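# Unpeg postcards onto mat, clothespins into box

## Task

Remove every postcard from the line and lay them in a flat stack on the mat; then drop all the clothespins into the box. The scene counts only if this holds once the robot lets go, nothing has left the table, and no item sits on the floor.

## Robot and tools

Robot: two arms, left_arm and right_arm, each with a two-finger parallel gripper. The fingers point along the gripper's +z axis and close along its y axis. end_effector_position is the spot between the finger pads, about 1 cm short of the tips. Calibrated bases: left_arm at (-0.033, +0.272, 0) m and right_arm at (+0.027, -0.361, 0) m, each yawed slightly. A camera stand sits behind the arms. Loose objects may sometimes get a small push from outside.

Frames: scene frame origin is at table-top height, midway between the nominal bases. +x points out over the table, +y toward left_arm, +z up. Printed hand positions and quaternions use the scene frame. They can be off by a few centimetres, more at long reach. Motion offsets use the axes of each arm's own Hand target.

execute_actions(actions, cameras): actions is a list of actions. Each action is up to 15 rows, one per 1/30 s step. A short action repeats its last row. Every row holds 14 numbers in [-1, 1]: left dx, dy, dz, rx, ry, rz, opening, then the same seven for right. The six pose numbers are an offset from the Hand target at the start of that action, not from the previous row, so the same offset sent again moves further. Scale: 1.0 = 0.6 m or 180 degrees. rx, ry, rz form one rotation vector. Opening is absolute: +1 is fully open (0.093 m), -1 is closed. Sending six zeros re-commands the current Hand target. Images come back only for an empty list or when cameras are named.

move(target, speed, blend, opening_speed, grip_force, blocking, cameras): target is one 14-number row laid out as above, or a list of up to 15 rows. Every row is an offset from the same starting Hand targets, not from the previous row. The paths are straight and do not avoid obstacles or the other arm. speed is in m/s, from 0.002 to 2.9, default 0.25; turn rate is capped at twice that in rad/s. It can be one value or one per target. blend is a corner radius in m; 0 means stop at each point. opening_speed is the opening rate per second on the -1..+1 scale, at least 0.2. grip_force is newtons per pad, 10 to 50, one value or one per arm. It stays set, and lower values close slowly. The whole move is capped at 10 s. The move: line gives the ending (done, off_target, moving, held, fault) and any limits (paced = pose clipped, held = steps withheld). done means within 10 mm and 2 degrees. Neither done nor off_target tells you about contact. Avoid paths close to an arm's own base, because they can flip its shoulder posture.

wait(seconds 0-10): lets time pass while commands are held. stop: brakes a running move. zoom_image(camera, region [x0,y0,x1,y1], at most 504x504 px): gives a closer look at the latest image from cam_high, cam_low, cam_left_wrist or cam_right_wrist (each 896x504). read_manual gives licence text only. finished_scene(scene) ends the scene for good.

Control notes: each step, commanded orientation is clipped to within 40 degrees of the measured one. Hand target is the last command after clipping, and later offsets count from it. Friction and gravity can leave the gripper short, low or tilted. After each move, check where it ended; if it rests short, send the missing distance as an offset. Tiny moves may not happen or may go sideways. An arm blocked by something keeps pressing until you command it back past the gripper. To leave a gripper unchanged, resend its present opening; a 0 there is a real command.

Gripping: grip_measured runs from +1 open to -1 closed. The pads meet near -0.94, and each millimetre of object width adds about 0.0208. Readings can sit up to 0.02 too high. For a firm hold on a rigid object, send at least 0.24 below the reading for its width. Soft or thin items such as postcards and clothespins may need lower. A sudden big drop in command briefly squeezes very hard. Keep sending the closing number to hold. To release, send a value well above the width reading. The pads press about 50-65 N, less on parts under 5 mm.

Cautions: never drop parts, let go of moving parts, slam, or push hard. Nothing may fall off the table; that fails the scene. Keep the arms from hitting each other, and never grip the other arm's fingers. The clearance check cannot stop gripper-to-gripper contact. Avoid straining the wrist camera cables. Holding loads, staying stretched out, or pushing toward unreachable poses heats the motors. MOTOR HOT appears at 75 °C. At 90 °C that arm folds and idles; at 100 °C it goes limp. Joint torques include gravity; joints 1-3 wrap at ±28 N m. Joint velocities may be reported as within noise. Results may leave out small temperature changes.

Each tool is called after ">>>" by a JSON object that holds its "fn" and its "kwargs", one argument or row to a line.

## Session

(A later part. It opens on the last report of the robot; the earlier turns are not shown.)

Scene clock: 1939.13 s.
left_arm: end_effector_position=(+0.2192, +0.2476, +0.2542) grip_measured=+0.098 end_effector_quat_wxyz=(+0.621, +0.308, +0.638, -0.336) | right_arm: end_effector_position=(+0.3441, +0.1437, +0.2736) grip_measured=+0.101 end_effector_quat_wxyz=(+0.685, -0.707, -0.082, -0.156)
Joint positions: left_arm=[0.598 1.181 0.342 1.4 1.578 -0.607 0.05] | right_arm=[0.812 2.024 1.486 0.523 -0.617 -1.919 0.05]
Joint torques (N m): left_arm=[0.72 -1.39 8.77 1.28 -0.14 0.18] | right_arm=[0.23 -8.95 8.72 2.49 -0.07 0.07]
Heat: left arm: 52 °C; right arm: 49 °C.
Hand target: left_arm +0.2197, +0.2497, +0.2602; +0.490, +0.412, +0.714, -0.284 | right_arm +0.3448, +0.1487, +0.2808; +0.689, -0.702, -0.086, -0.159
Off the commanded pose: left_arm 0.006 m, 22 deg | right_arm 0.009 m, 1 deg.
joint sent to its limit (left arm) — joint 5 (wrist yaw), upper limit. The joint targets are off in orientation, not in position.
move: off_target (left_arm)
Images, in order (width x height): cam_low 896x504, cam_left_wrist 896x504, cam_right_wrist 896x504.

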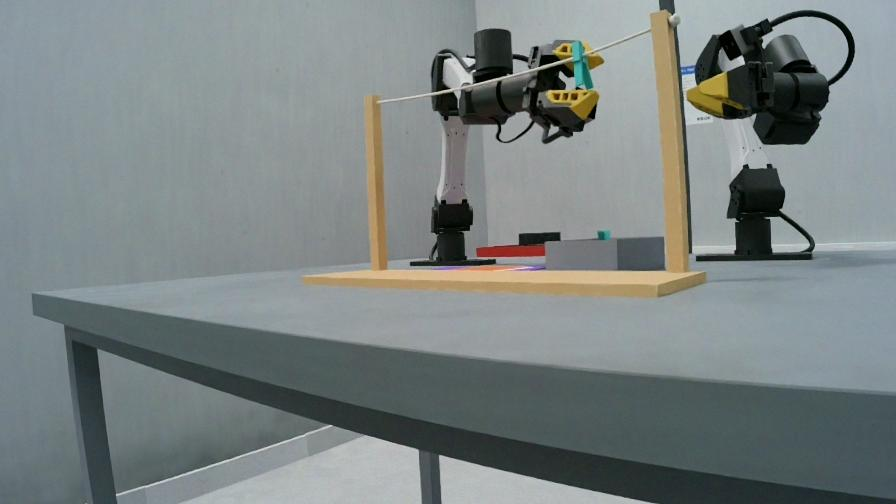

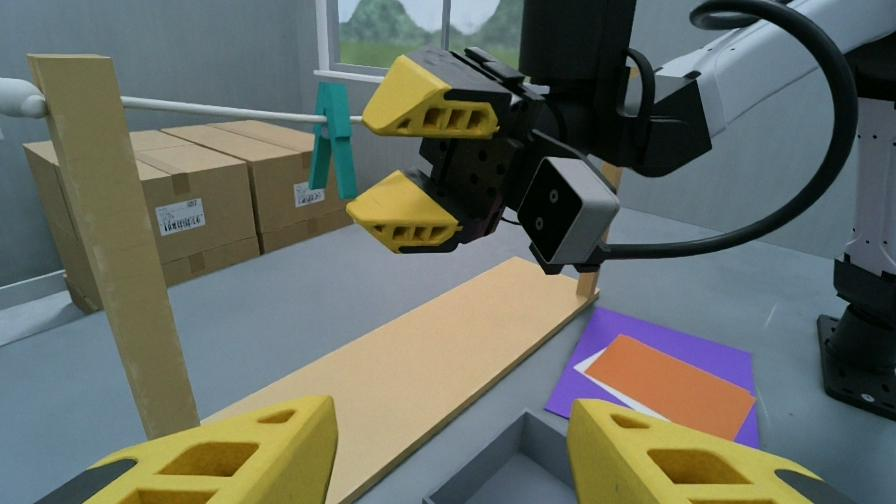

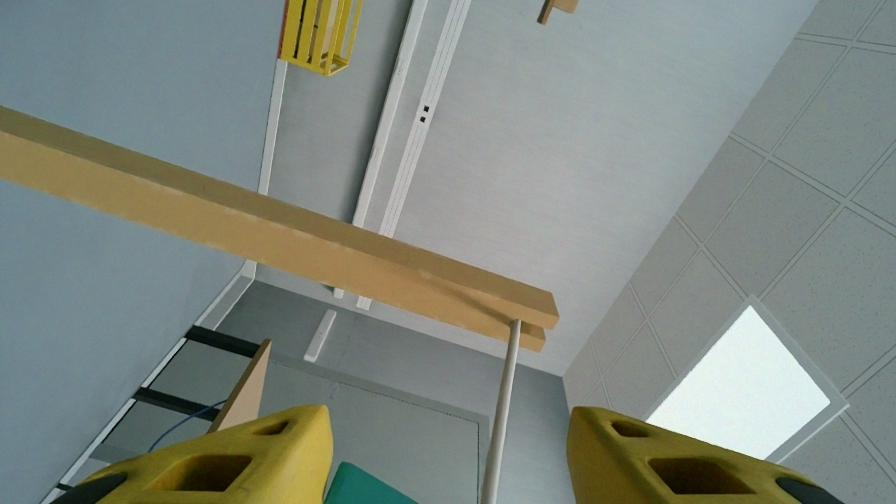

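>>> {"fn": "move", "kwargs": {
  "target": [
    [0,0,0,0,0,0,0.1,0,0,0,0,0,0,-0.2]
  ],
  "speed": 0.03,
  "opening_speed": 0.3,
  "cameras": ["cam_right_wrist","cam_low","cam_left_wrist"]
}}

>>> {"fn": "zoom_image", "kwargs": {
  "camera": "cam_left_wrist",
  "region": [230, 40, 530, 280]
}}

>>> {"fn": "zoom_image", "kwargs": {
  "camera": "cam_low",
  "region": [520, 10, 680, 130]
}}

Scene clock: 1950.60 s.
left_arm: end_effector_position=(+0.2192, +0.2476, +0.2542) grip_measured=+0.098 end_effector_quat_wxyz=(+0.621, +0.308, +0.638, -0.336) | right_arm: end_effector_position=(+0.3441, +0.1437, +0.2735) grip_measured=-0.199 end_effector_quat_wxyz=(+0.685, -0.707, -0.082, -0.155)
Joint positions: left_arm=[0.598 1.181 0.342 1.4 1.578 -0.607 0.05] | right_arm=[0.812 2.024 1.486 0.522 -0.617 -1.919 0.036]
Joint torques (N m): left_arm=[0.75 -1.29 8.73 1.33 -0.05 0.24] | right_arm=[0.24 -8.95 8.72 2.49 -0.07 0.06]
Heat: left arm: 53 °C; right arm: 48 °C.
Hand target: left_arm +0.2197, +0.2497, +0.2602; +0.490, +0.412, +0.714, -0.284 | right_arm +0.3448, +0.1487, +0.2808; +0.689, -0.702, -0.086, -0.159
Off the commanded pose: left_arm 0.006 m, 22 deg | right_arm 0.009 m, 1 deg.
joint sent to its limit (left arm) — joint 5 (wrist yaw), upper limit. The joint targets are off in orientation, not in position.
move: off_target (left_arm)
Images, in order (width x height): cam_low 896x504, cam_left_wrist 896x504, cam_right_wrist 896x504.

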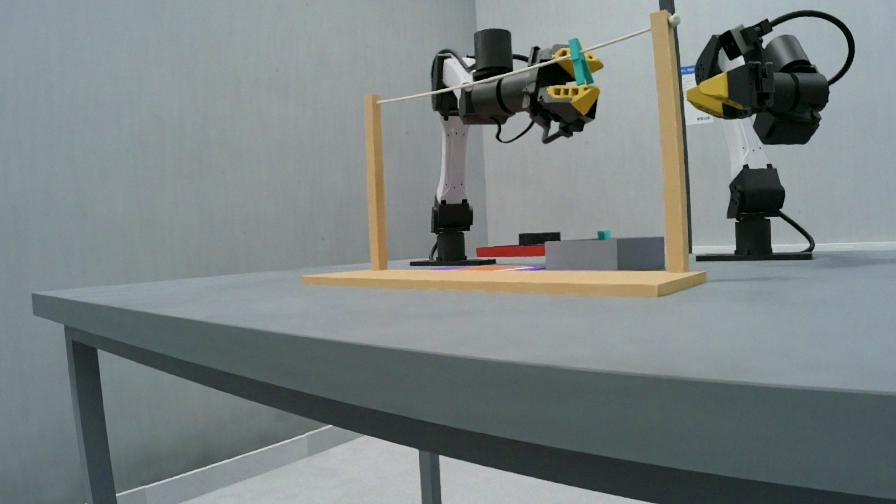

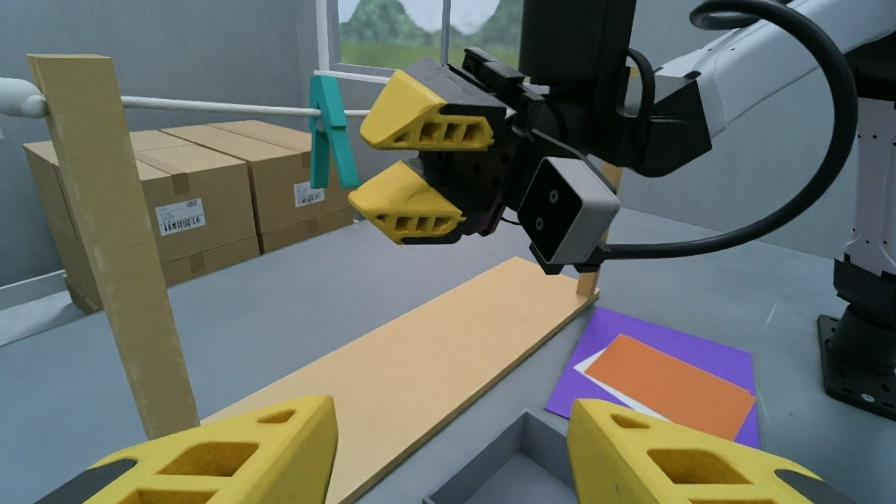

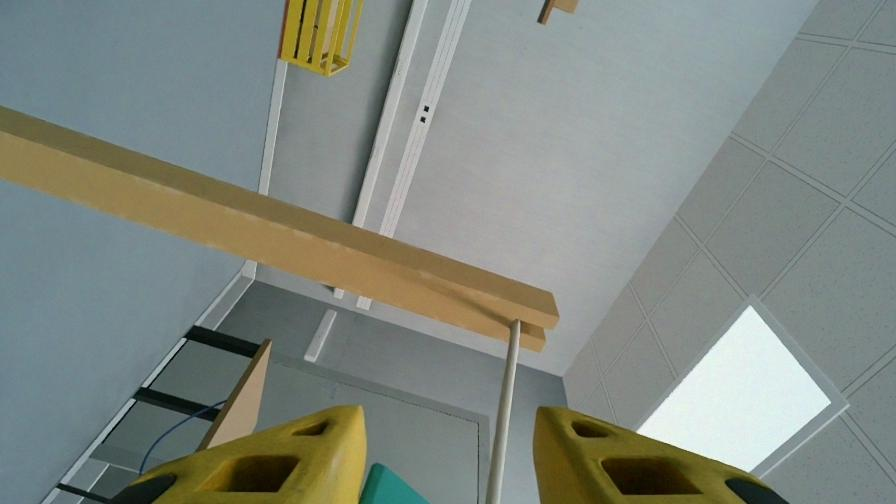

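Scaled by 1.680.

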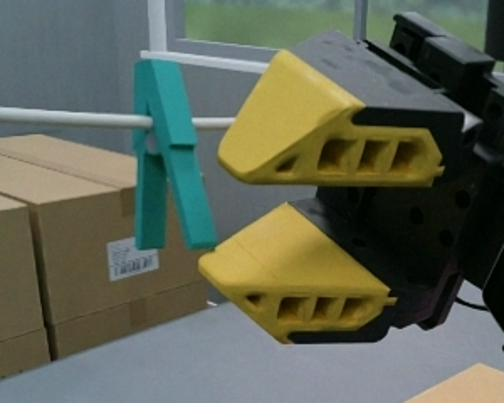

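Scaled by 3.150.

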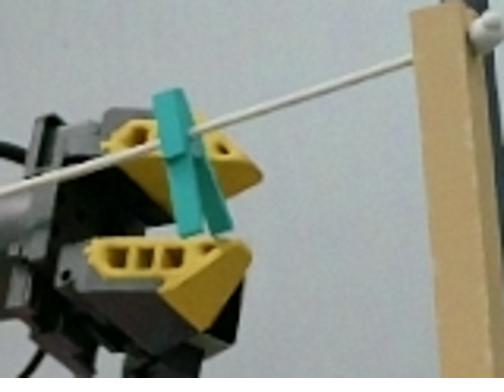

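>>> {"fn": "move", "kwargs": {
  "target": [
    [0,0,0,0,0,0,0.1,0,0,0,0,0,0,1],
    [0,0,0,0,0,0,0.1,0,0,-0.0776,0,0,0,1],
    [0,0,0,0,0,0,0.1,0.0042,-0.0152,-0.0776,0.0178,0.0598,0.1085,1]
  ],
  "speed": 0.06,
  "opening_speed": 0.5,
  "cameras": ["cam_right_wrist","cam_left_wrist"]
}}

Scene clock: 2019.33 s.
left_arm: end_effector_position=(+0.2192, +0.2476, +0.2542) grip_measured=+0.098 end_effector_quat_wxyz=(+0.621, +0.308, +0.638, -0.336) | right_arm: end_effector_position=(+0.3461, +0.1061, +0.2737) grip_measured=+1.000 end_effector_quat_wxyz=(+0.718, -0.682, +0.098, -0.101)
Joint positions: left_arm=[0.598 1.181 0.342 1.4 1.578 -0.607 0.05] | right_arm=[0.81 1.898 1.238 0.717 -0.444 -1.544 0.093]
Joint torques (N m): left_arm=[0.76 -1.7 8.87 1.36 -0.1 0.16] | right_arm=[0.31 -11.3 5.14 2.84 -0.05 0.26]
Motor temperatures (°C): left_arm=[31 37 54 46 29 29 30] | right_arm=[31 44 45 48 31 29 30]
Heat: left arm: 54 °C; right arm: 48 °C.
Hand target: left_arm +0.2197, +0.2497, +0.2602; +0.490, +0.412, +0.714, -0.284 | right_arm +0.3392, +0.1025, +0.2903; +0.730, -0.669, +0.094, -0.103
Off the commanded pose: left_arm 0.006 m, 22 deg | right_arm 0.018 m, 2 deg.
joint sent to its limit (left arm) — joint 5 (wrist yaw), upper limit. The joint targets are off in orientation, not in position.
move: off_target (left_arm, right_arm)
Images, in order (width x height): cam_left_wrist 896x504, cam_right_wrist 896x504.

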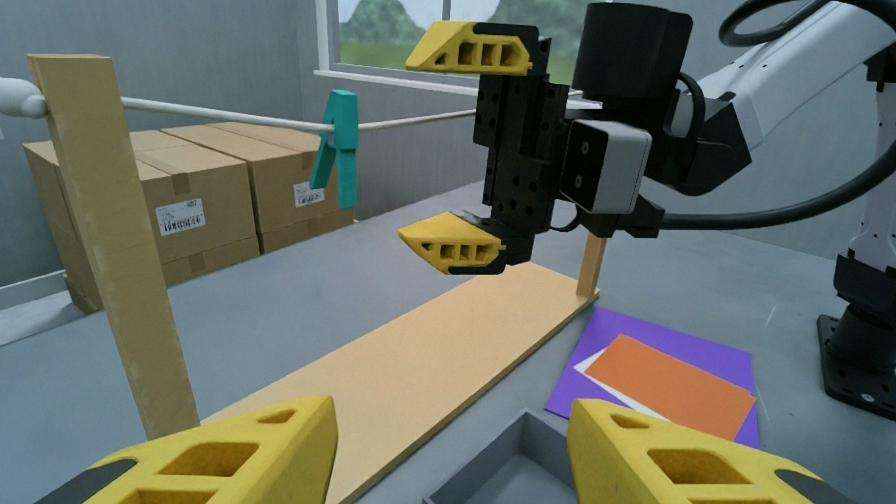

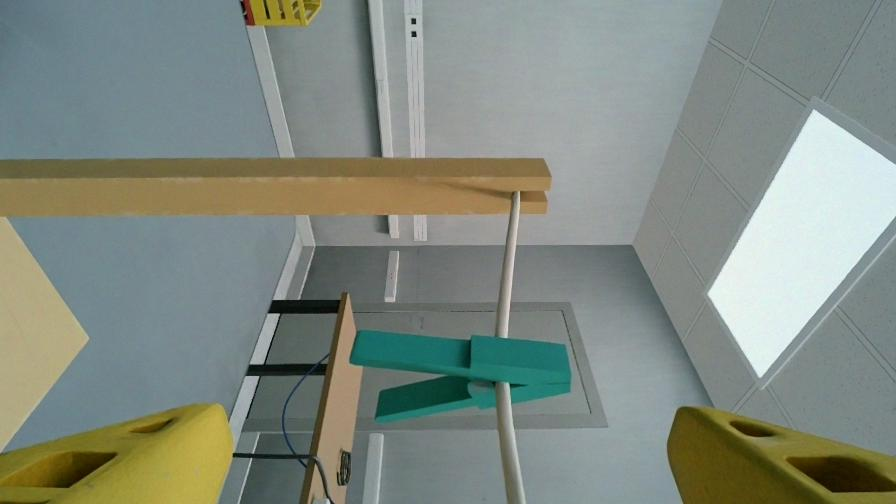

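>>> {"fn": "move", "kwargs": {
  "target": [0,0,0,0,0,0,0.1,-0.0082,-0.0133,0.0839,0,0,0,1],
  "speed": 0.04,
  "cameras": ["cam_right_wrist","cam_left_wrist"]
}}

>>> {"fn": "zoom_image", "kwargs": {
  "camera": "cam_left_wrist",
  "region": [230, 40, 530, 280]
}}

Scene clock: 2053.00 s.
left_arm: end_effector_position=(+0.2192, +0.2476, +0.2542) grip_measured=+0.098 end_effector_quat_wxyz=(+0.621, +0.308, +0.638, -0.336) | right_arm: end_effector_position=(+0.3477, +0.1463, +0.2949) grip_measured=+1.000 end_effector_quat_wxyz=(+0.725, -0.675, +0.095, -0.103)
Joint positions: left_arm=[0.598 1.181 0.342 1.4 1.578 -0.607 0.05] | right_arm=[0.868 1.99 1.437 0.631 -0.386 -1.543 0.093]
Joint torques (N m): left_arm=[0.75 -1.51 8.66 1.39 -0.1 0.23] | right_arm=[0.25 -8.7 8.75 2.6 -0.01 0.18]
Motor temperatures (°C): left_arm=[31 37 54 45 29 29 30] | right_arm=[31 50 42 51 31 29 30]
Heat: left arm: 54 °C; right arm: 51 °C.
Hand target: left_arm +0.2197, +0.2497, +0.2602; +0.490, +0.412, +0.714, -0.284 | right_arm +0.3480, +0.1514, +0.3026; +0.730, -0.669, +0.094, -0.103
Off the commanded pose: left_arm 0.006 m, 22 deg | right_arm 0.009 m, 1 deg.
joint sent to its limit (left arm) — joint 5 (wrist yaw), upper limit. The joint targets are off in orientation, not in position.
move: off_target (left_arm)
Images, in order (width x height): cam_left_wrist 896x504, cam_right_wrist 896x504.

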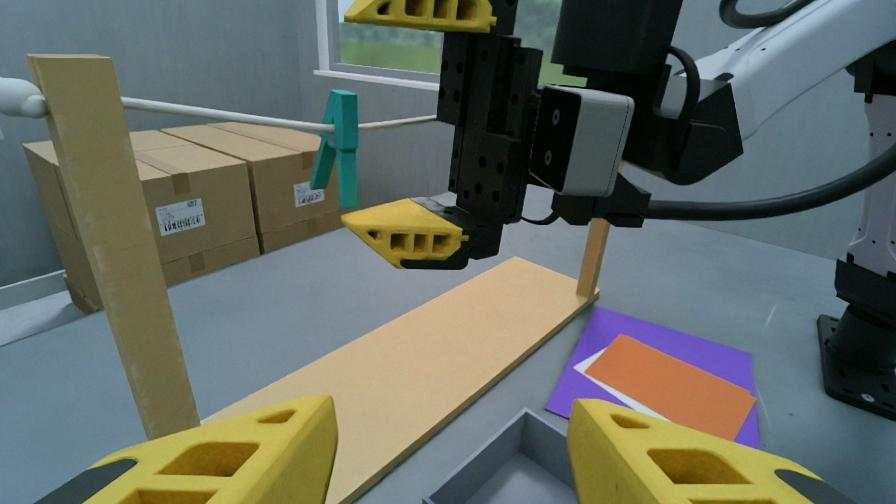

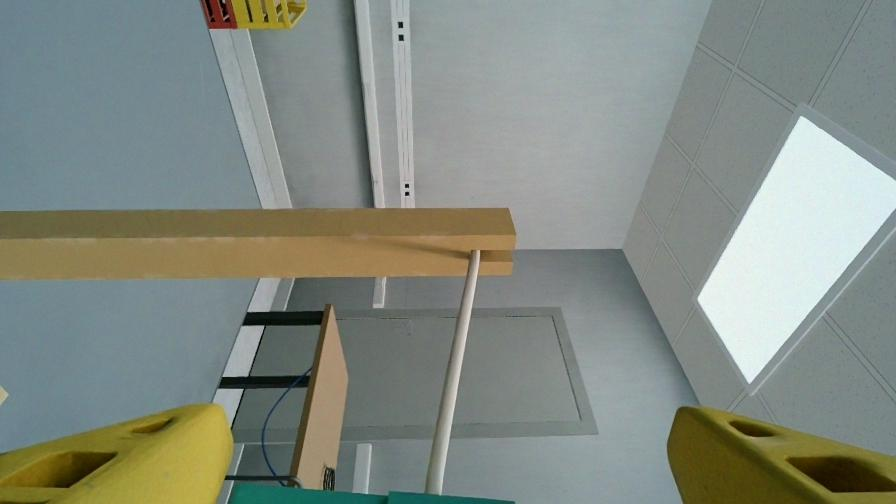

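Scaled by 1.680.

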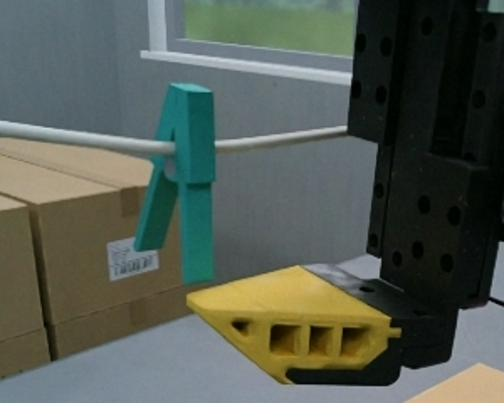

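>>> {"fn": "move", "kwargs": {
  "target": [
    [0,0,0,0,0,0,0.1,0,0.0083,-0.0007,0,0,0,1],
    [0,0,0,0,0,0,0.1,0.0082,0.01,0.019,0,0,0,1]
  ],
  "speed": 0.03,
  "cameras": ["cam_right_wrist","cam_left_wrist"]
}}

>>> {"fn": "zoom_image", "kwargs": {
  "camera": "cam_left_wrist",
  "region": [230, 40, 530, 280]
}}

Scene clock: 2067.50 s.
left_arm: end_effector_position=(+0.2192, +0.2476, +0.2542) grip_measured=+0.098 end_effector_quat_wxyz=(+0.621, +0.308, +0.638, -0.336) | right_arm: end_effector_position=(+0.3558, +0.1563, +0.2904) grip_measured=+1.000 end_effector_quat_wxyz=(+0.725, -0.674, +0.095, -0.104)
Joint positions: left_arm=[0.598 1.181 0.342 1.4 1.578 -0.607 0.05] | right_arm=[0.868 2.042 1.494 0.626 -0.385 -1.543 0.093]
Joint torques (N m): left_arm=[0.64 -1.46 8.42 1.32 -0.11 0.19] | right_arm=[0.24 -9.02 8.76 2.6 -0.04 0.18]
Heat: left arm: 54 °C; right arm: 51 °C.
Hand target: left_arm +0.2197, +0.2497, +0.2602; +0.490, +0.412, +0.714, -0.284 | right_arm +0.3561, +0.1614, +0.2976; +0.730, -0.669, +0.094, -0.103
Off the commanded pose: left_arm 0.006 m, 22 deg | right_arm 0.009 m, 1 deg.
joint sent to its limit (left arm) — joint 5 (wrist yaw), upper limit. The joint targets are off in orientation, not in position.
move: off_target (left_arm)
Images, in order (width x height): cam_left_wrist 896x504, cam_right_wrist 896x504.

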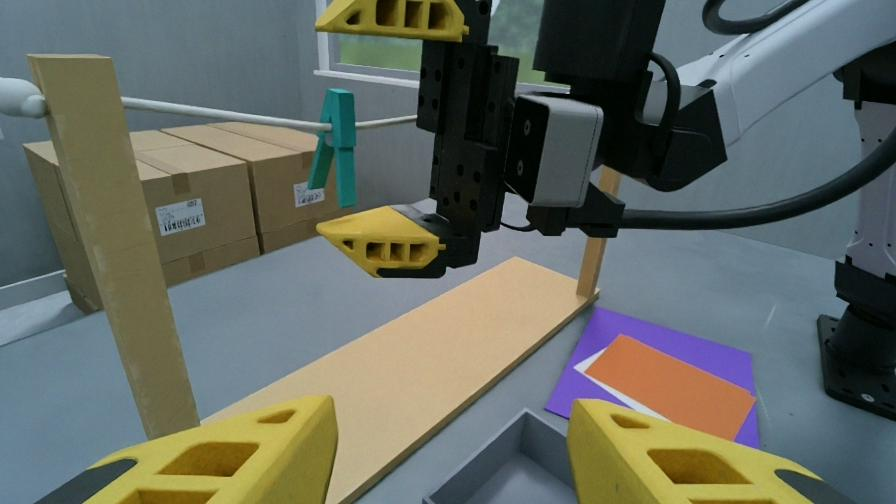

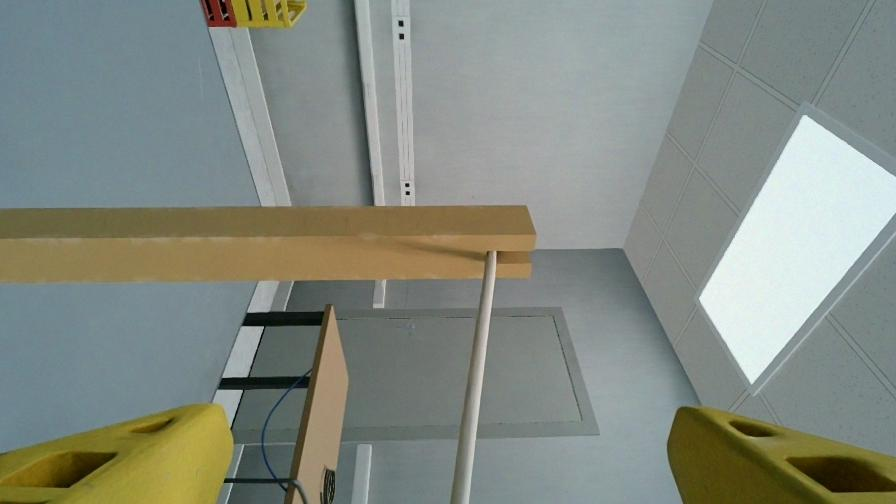

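Scaled by 1.680.

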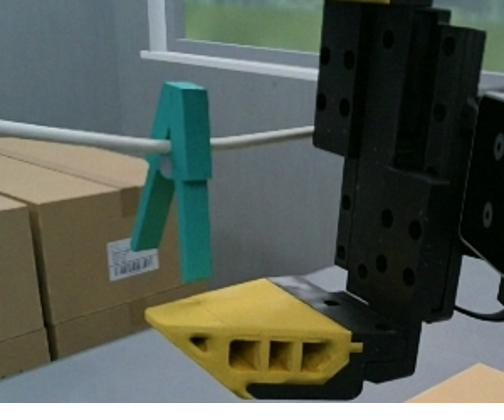

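>>> {"fn": "move", "kwargs": {
  "target": [0,0,0,0,0,0,0.1,0,0,0,0,0,0,0.4],
  "speed": 0.03,
  "opening_speed": 0.3,
  "cameras": ["cam_right_wrist","cam_left_wrist"]
}}

>>> {"fn": "zoom_image", "kwargs": {
  "camera": "cam_left_wrist",
  "region": [230, 40, 530, 280]
}}

Scene clock: 2082.63 s.
left_arm: end_effector_position=(+0.2192, +0.2476, +0.2542) grip_measured=+0.098 end_effector_quat_wxyz=(+0.621, +0.308, +0.638, -0.336) | right_arm: end_effector_position=(+0.3558, +0.1563, +0.2898) grip_measured=+0.401 end_effector_quat_wxyz=(+0.724, -0.675, +0.096, -0.103)
Joint positions: left_arm=[0.598 1.181 0.342 1.4 1.578 -0.607 0.05] | right_arm=[0.868 2.042 1.494 0.623 -0.385 -1.543 0.064]
Joint torques (N m): left_arm=[0.85 -1.65 8.61 1.36 -0.12 0.21] | right_arm=[0.23 -9.05 8.76 2.62 -0.04 0.18]
Heat: left arm: 54 °C; right arm: 51 °C.
Hand target: left_arm +0.2197, +0.2497, +0.2602; +0.490, +0.412, +0.714, -0.284 | right_arm +0.3561, +0.1614, +0.2976; +0.730, -0.669, +0.094, -0.103
Off the commanded pose: left_arm 0.006 m, 22 deg | right_arm 0.009 m, 1 deg.
joint sent to its limit (left arm) — joint 5 (wrist yaw), upper limit. The joint targets are off in orientation, not in position.
move: off_target (left_arm)
Images, in order (width x height): cam_left_wrist 896x504, cam_right_wrist 896x504.

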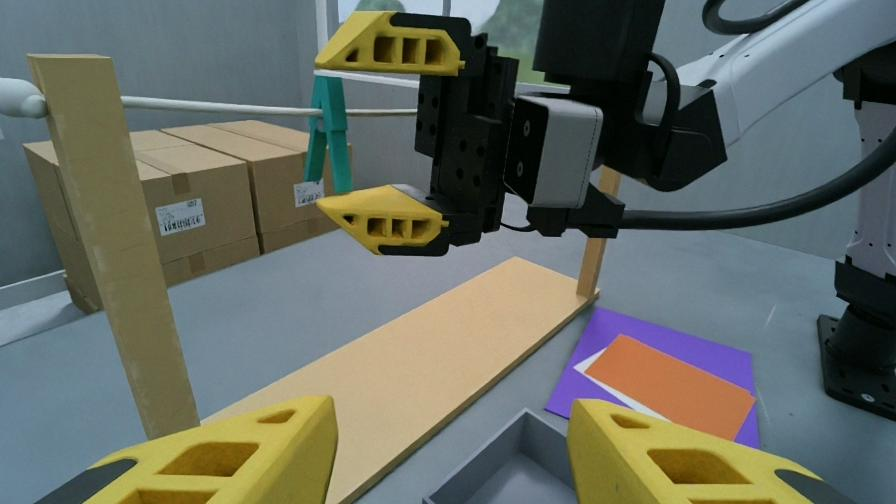

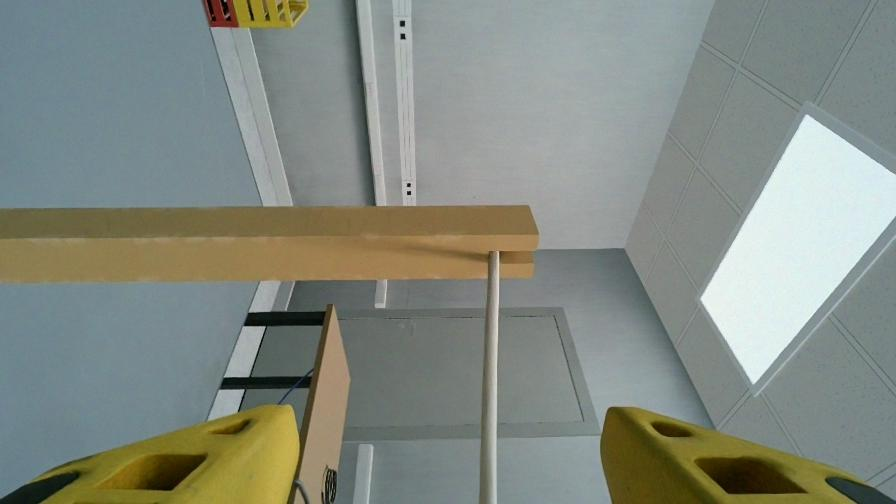

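Scaled by 1.680.

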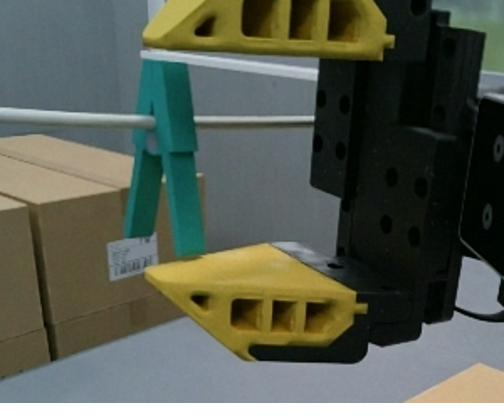

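>>> {"fn": "move", "kwargs": {
  "target": [
    [0,0,0,0,0,0,0.1,0,0,0,0,0,0,1],
    [0,0,0,0,0,0,0.1,0,-0.0332,0.0029,0,0,0,1]
  ],
  "speed": 0.03,
  "opening_speed": 0.5,
  "cameras": ["cam_left_wrist"]
}}

>>> {"fn": "zoom_image", "kwargs": {
  "camera": "cam_left_wrist",
  "region": [230, 40, 530, 280]
}}

Scene clock: 2109.10 s.
left_arm: end_effector_position=(+0.2192, +0.2476, +0.2542) grip_measured=+0.098 end_effector_quat_wxyz=(+0.621, +0.308, +0.638, -0.336) | right_arm: end_effector_position=(+0.3582, +0.1594, +0.2982) grip_measured=+1.000 end_effector_quat_wxyz=(+0.719, -0.681, +0.099, -0.100)
Joint positions: left_arm=[0.598 1.181 0.342 1.4 1.578 -0.607 0.05] | right_arm=[0.868 2.042 1.546 0.554 -0.385 -1.543 0.093]
Joint torques (N m): left_arm=[0.73 -1.39 8.7 1.36 -0.05 0.19] | right_arm=[0.23 -10.71 8.83 2.63 -0.04 0.18]
Motor temperatures (°C): left_arm=[31 36 54 44 29 29 30] | right_arm=[31 45 43 51 31 29 30]
Heat: left arm: 54 °C; right arm: 51 °C.
Hand target: left_arm +0.2197, +0.2497, +0.2602; +0.490, +0.412, +0.714, -0.284 | right_arm +0.3561, +0.1614, +0.3178; +0.730, -0.669, +0.094, -0.103
Off the commanded pose: left_arm 0.006 m, 22 deg | right_arm 0.020 m, 2 deg.
joint sent to its limit (left arm) — joint 5 (wrist yaw), upper limit. The joint targets are off in orientation, not in position.
move: off_target (left_arm, right_arm)
Images, in order (width x height): cam_left_wrist 896x504.

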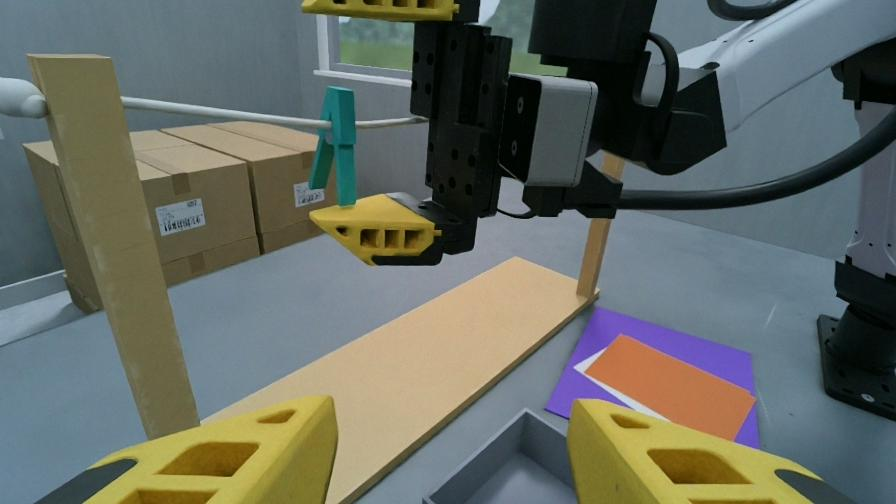

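Scaled by 1.680.

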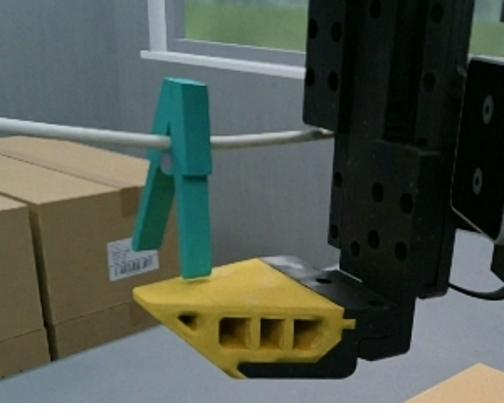

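>>> {"fn": "move", "kwargs": {
  "target": [
    [0,0,0,0,0,0,0.1,0,-0.01,0.0009,0,0,0,1],
    [0,0,0,0,0,0,0.1,-0.0401,-0.011,-0.0106,0,0,0,1]
  ],
  "speed": 0.03,
  "cameras": ["cam_left_wrist","cam_right_wrist"]
}}

>>> {"fn": "zoom_image", "kwargs": {
  "camera": "cam_left_wrist",
  "region": [230, 40, 530, 280]
}}

Scene clock: 2121.87 s.
left_arm: end_effector_position=(+0.2192, +0.2476, +0.2542) grip_measured=+0.098 end_effector_quat_wxyz=(+0.621, +0.308, +0.638, -0.336) | right_arm: end_effector_position=(+0.3379, +0.1670, +0.3043) grip_measured=+1.000 end_effector_quat_wxyz=(+0.718, -0.682, +0.100, -0.098)
Joint positions: left_arm=[0.598 1.181 0.342 1.4 1.578 -0.607 0.05] | right_arm=[0.913 2.012 1.531 0.534 -0.343 -1.543 0.093]
Joint torques (N m): left_arm=[0.72 -1.57 8.81 1.3 -0.12 0.23] | right_arm=[0.18 -12.72 5.42 2.86 -0.05 0.12]
Heat: left arm: 54 °C; right arm: 50 °C.
Hand target: left_arm +0.2197, +0.2497, +0.2602; +0.490, +0.412, +0.714, -0.284 | right_arm +0.3310, +0.1614, +0.3236; +0.730, -0.669, +0.094, -0.103
Off the commanded pose: left_arm 0.006 m, 22 deg | right_arm 0.021 m, 2 deg.
joint sent to its limit (left arm) — joint 5 (wrist yaw), upper limit. The joint targets are off in orientation, not in position.
move: off_target (left_arm, right_arm)
Images, in order (width x height): cam_left_wrist 896x504, cam_right_wrist 896x504.

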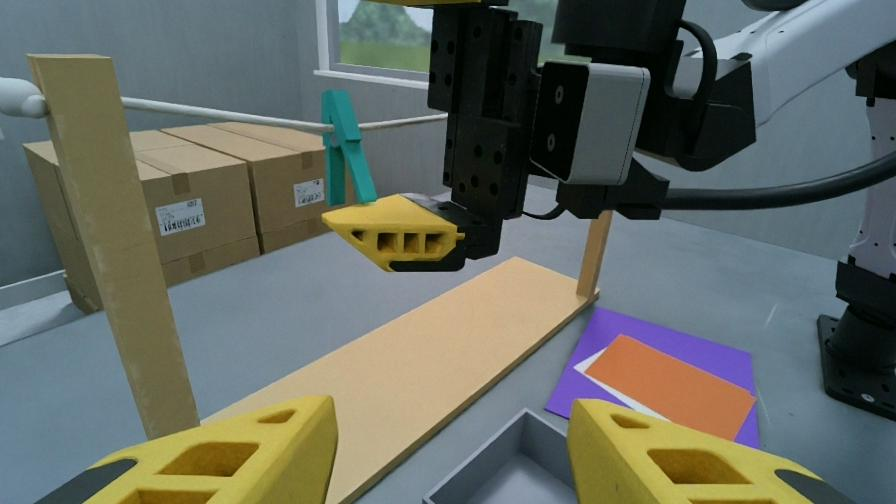

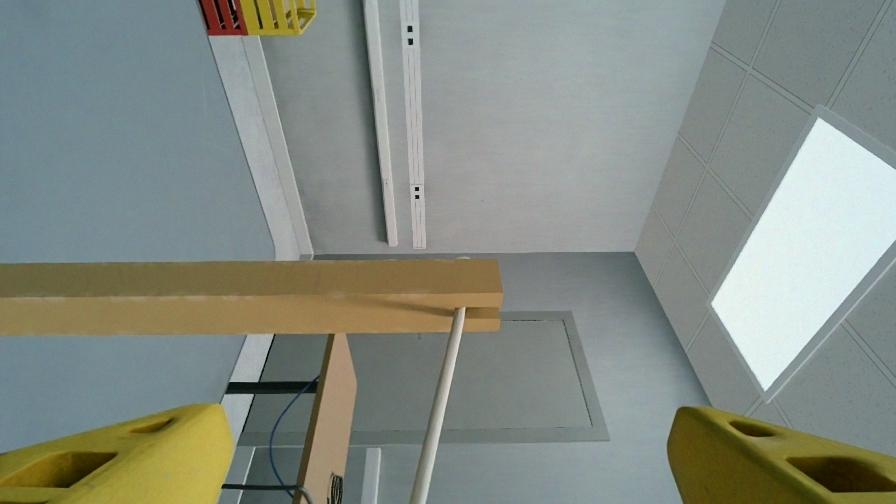

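Scaled by 1.680.

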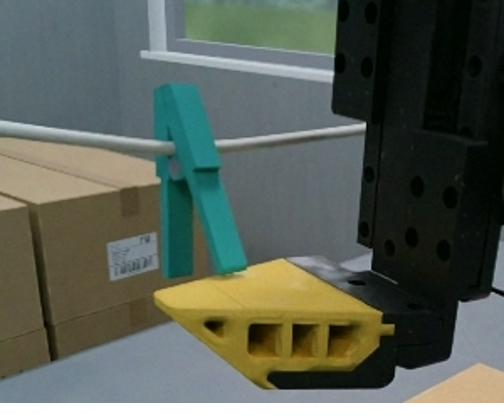

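>>> {"fn": "move", "kwargs": {
  "target": [0,0,0,0,0,0,0.1,-0.008,0,-0.001,0,0,0,0.2],
  "speed": 0.03,
  "opening_speed": 0.3,
  "cameras": ["cam_left_wrist","cam_right_wrist"]
}}

>>> {"fn": "zoom_image", "kwargs": {
  "camera": "cam_left_wrist",
  "region": [230, 40, 530, 280]
}}

Scene clock: 2141.60 s.
left_arm: end_effector_position=(+0.2192, +0.2476, +0.2542) grip_measured=+0.098 end_effector_quat_wxyz=(+0.621, +0.308, +0.638, -0.336) | right_arm: end_effector_position=(+0.3340, +0.1674, +0.3037) grip_measured=+0.201 end_effector_quat_wxyz=(+0.717, -0.683, +0.101, -0.098)
Joint positions: left_arm=[0.598 1.181 0.342 1.4 1.578 -0.607 0.05] | right_arm=[0.921 2.004 1.52 0.535 -0.332 -1.543 0.055]
Joint torques (N m): left_arm=[0.8 -1.52 8.75 1.31 -0.1 0.18] | right_arm=[0.29 -12.68 5.41 2.89 -0.04 0.11]
Motor temperatures (°C): left_arm=[31 36 55 43 29 29 30] | right_arm=[31 51 43 51 31 29 30]
Heat: left arm: 55 °C; right arm: 51 °C.
Hand target: left_arm +0.2197, +0.2497, +0.2602; +0.490, +0.412, +0.714, -0.284 | right_arm +0.3264, +0.1621, +0.3236; +0.730, -0.669, +0.094, -0.103
Off the commanded pose: left_arm 0.006 m, 22 deg | right_arm 0.022 m, 2 deg.
joint sent to its limit (left arm) — joint 5 (wrist yaw), upper limit. The joint targets are off in orientation, not in position.
move: off_target (left_arm, right_arm)
Images, in order (width x height): cam_left_wrist 896x504, cam_right_wrist 896x504.

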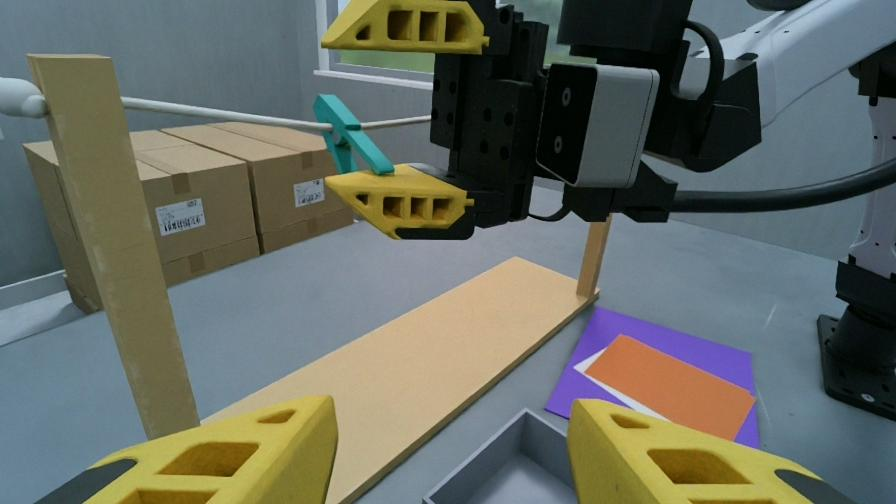

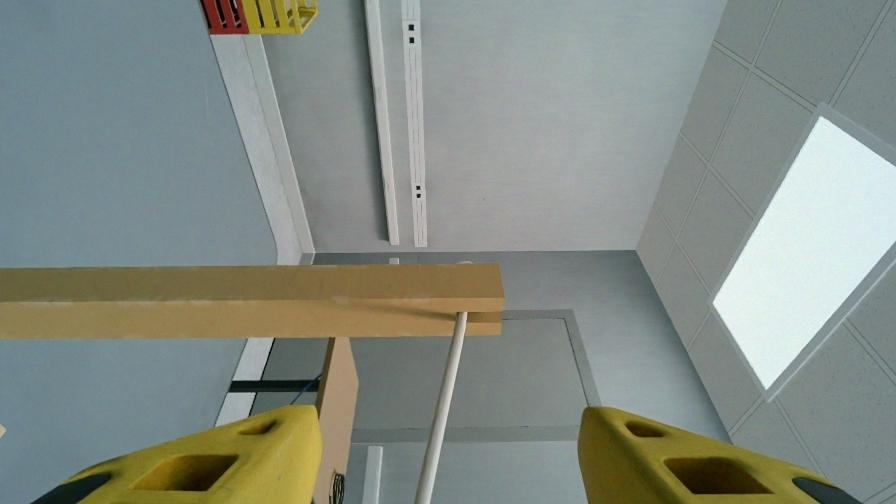

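Scaled by 1.680.

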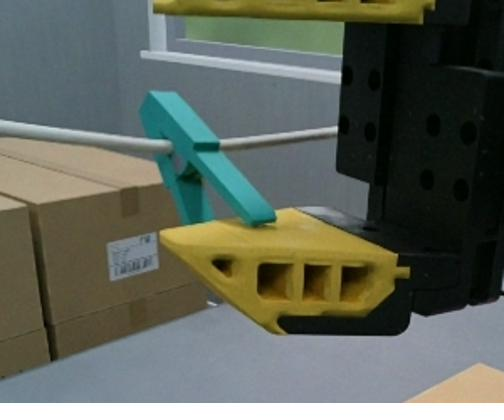

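>>> {"fn": "move", "kwargs": {
  "target": [
    [0,0,0,0,0,0,0.1,0,0,0,0,0,0,1],
    [0,0,0,0,0,0,0.1,0,0.0216,-0.1358,0,0,0,1],
    [0,0,0,0,0,0,0.1,0.0265,0.0365,-0.1106,-0.0271,0.1721,-0.0075,1]
  ],
  "speed": 0.06,
  "opening_speed": 0.6,
  "cameras": ["cam_right_wrist","cam_left_wrist","cam_high"]
}}

Scene clock: 2259.83 s.
left_arm: end_effector_position=(+0.2192, +0.2476, +0.2542) grip_measured=+0.098 end_effector_quat_wxyz=(+0.621, +0.308, +0.638, -0.336) | right_arm: end_effector_position=(+0.3235, +0.0911, +0.2863) grip_measured=+1.000 end_effector_quat_wxyz=(+0.642, -0.655, +0.283, -0.280)
Joint positions: left_arm=[0.598 1.181 0.342 1.4 1.578 -0.607 0.05] | right_arm=[1.062 1.749 1.175 0.554 0.344 -1.567 0.093]
Joint torques (N m): left_arm=[0.68 -1.61 8.65 1.29 -0.18 0.24] | right_arm=[0.29 -7.05 8.84 2.73 0 0.05]
Motor temperatures (°C): left_arm=[31 34 55 42 29 29 30] | right_arm=[31 60 41 53 31 29 30]
Heat: left arm: 55 °C; right arm: 60 °C.
Hand target: left_arm +0.2197, +0.2497, +0.2602; +0.490, +0.412, +0.714, -0.284 | right_arm +0.3238, +0.0961, +0.2961; +0.649, -0.648, +0.282, -0.282
Off the commanded pose: left_arm 0.006 m, 22 deg | right_arm 0.011 m, 1 deg.
joint sent to its limit (left arm) — joint 5 (wrist yaw), upper limit. The joint targets are off in orientation, not in position.
move: off_target (left_arm, right_arm)
Images, in order (width x height): cam_high 896x504, cam_left_wrist 896x504, cam_right_wrist 896x504.

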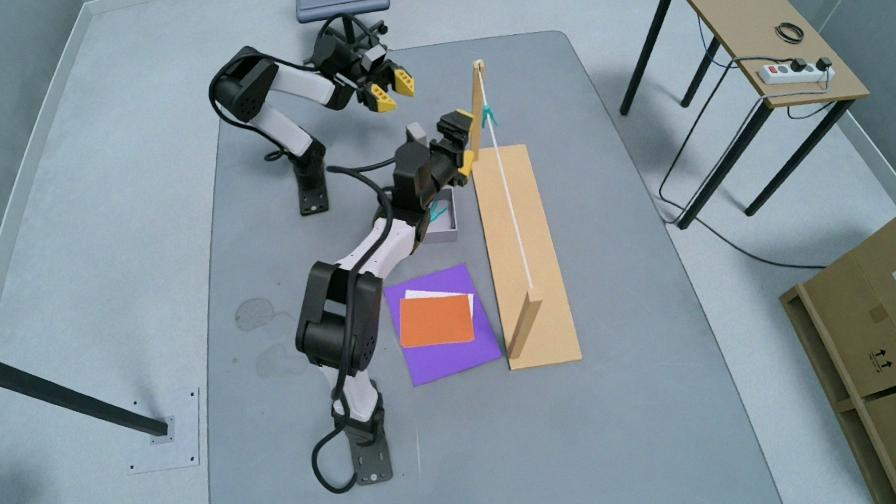

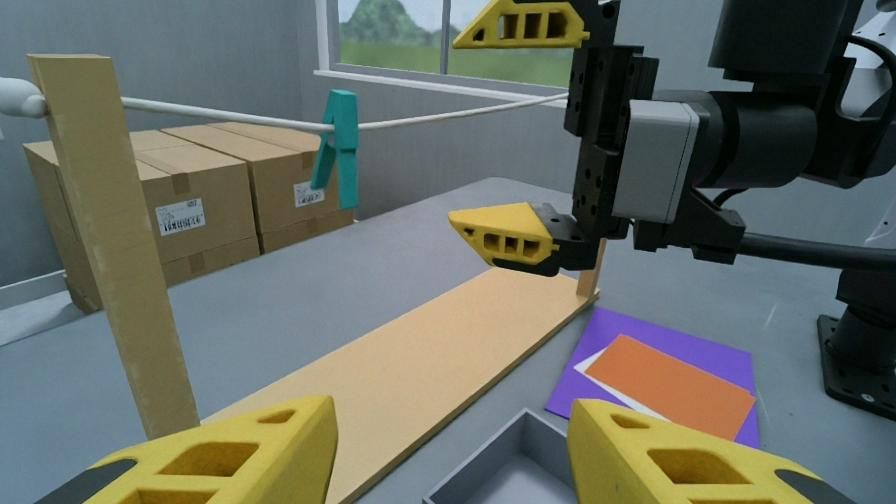

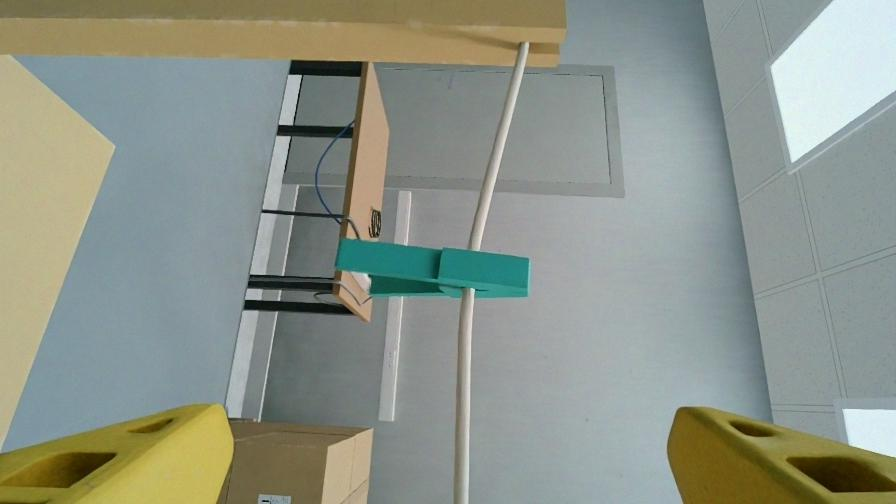

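>>> {"fn": "move", "kwargs": {
  "target": [
    [0,0,0,0,0,0,0.1,0.0008,-0.003,0.09,0,0,0,1],
    [0,0,0,0,0,0,0.1,0.0008,-0.003,0.1508,0,0,0,1]
  ],
  "speed": [0.06,0.03],
  "blend": [0.01,0],
  "cameras": ["cam_right_wrist","cam_left_wrist","cam_low"]
}}

>>> {"fn": "zoom_image", "kwargs": {
  "camera": "cam_left_wrist",
  "region": [230, 40, 530, 280]
}}

Scene clock: 2285.63 s.
left_arm: end_effector_position=(+0.2192, +0.2476, +0.2542) grip_measured=+0.098 end_effector_quat_wxyz=(+0.621, +0.308, +0.638, -0.336) | right_arm: end_effector_position=(+0.3873, +0.1535, +0.2894) grip_measured=+1.000 end_effector_quat_wxyz=(+0.641, -0.652, +0.288, -0.285)
Joint positions: left_arm=[0.598 1.181 0.342 1.4 1.578 -0.607 0.05] | right_arm=[1.007 2.063 1.613 0.433 0.305 -1.567 0.093]
Joint torques (N m): left_arm=[0.76 -1.66 8.57 1.32 -0.11 0.2] | right_arm=[-0.91 -9.46 9.01 2.72 -0.32 0.04]
Motor temperatures (°C): left_arm=[31 34 55 41 29 29 30] | right_arm=[31 51 42 51 31 29 30]
Heat: left arm: 55 °C; right arm: 51 °C.
Hand target: left_arm +0.2197, +0.2497, +0.2602; +0.490, +0.412, +0.714, -0.284 | right_arm +0.3904, +0.1574, +0.2977; +0.648, -0.648, +0.282, -0.282
Off the commanded pose: left_arm 0.006 m, 22 deg | right_arm 0.010 m, 1 deg.
joint sent to its limit (left arm) — joint 5 (wrist yaw), upper limit. The joint targets are off in orientation, not in position.
move: off_target (left_arm)
Images, in order (width x height): cam_low 896x504, cam_left_wrist 896x504, cam_right_wrist 896x504.

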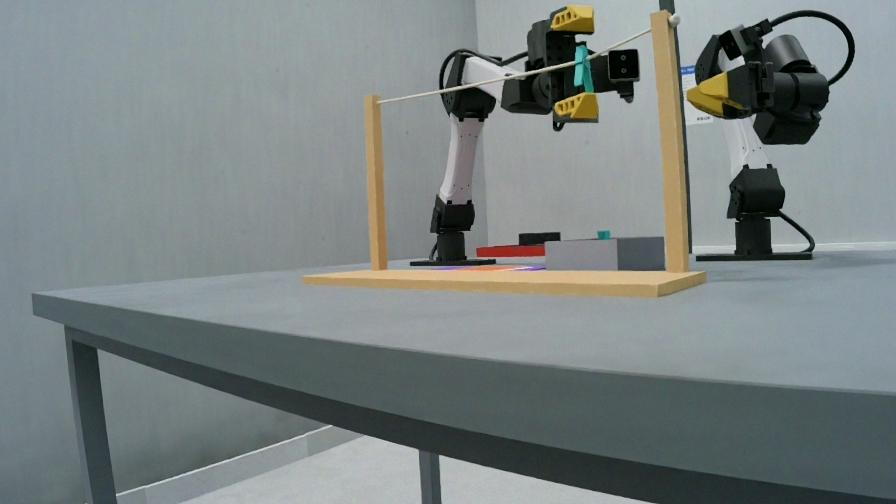

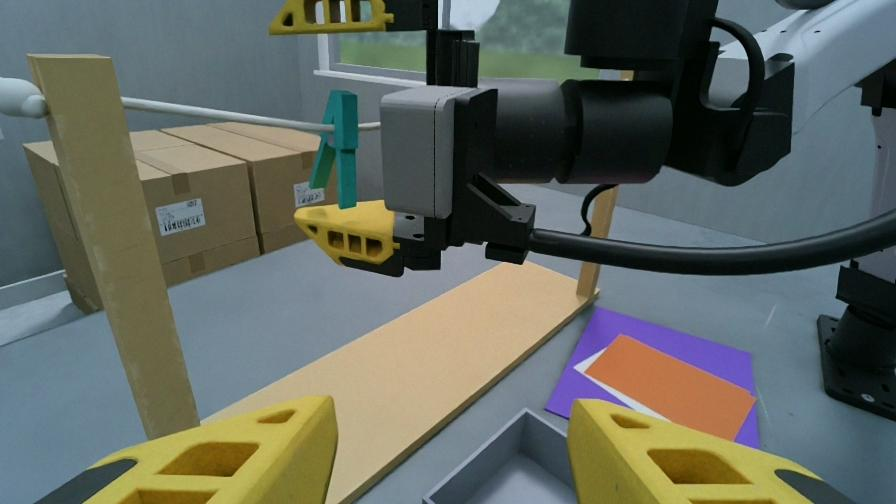

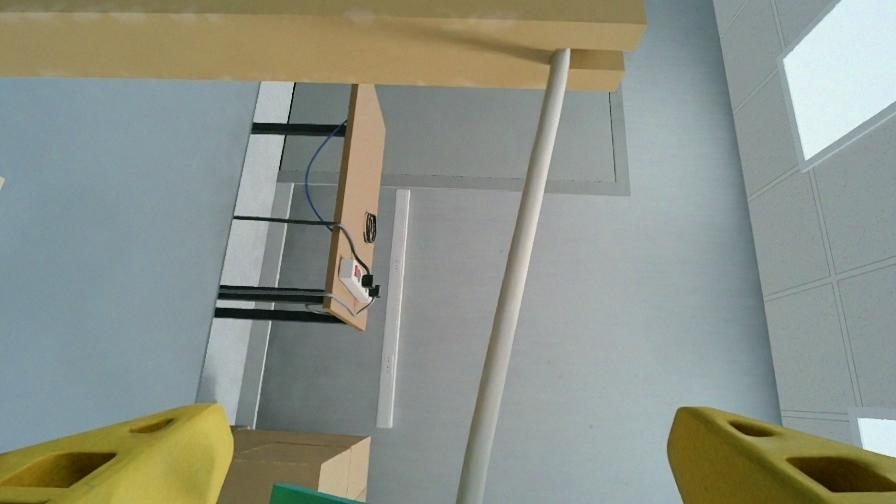

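Scaled by 1.680.

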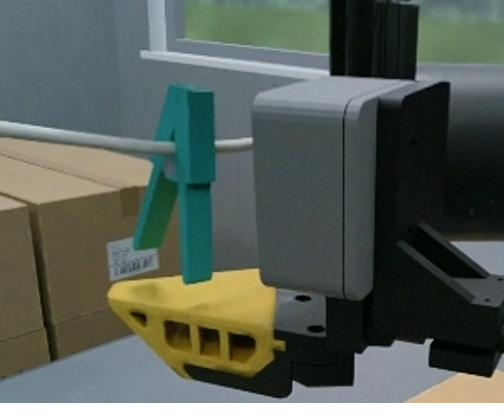

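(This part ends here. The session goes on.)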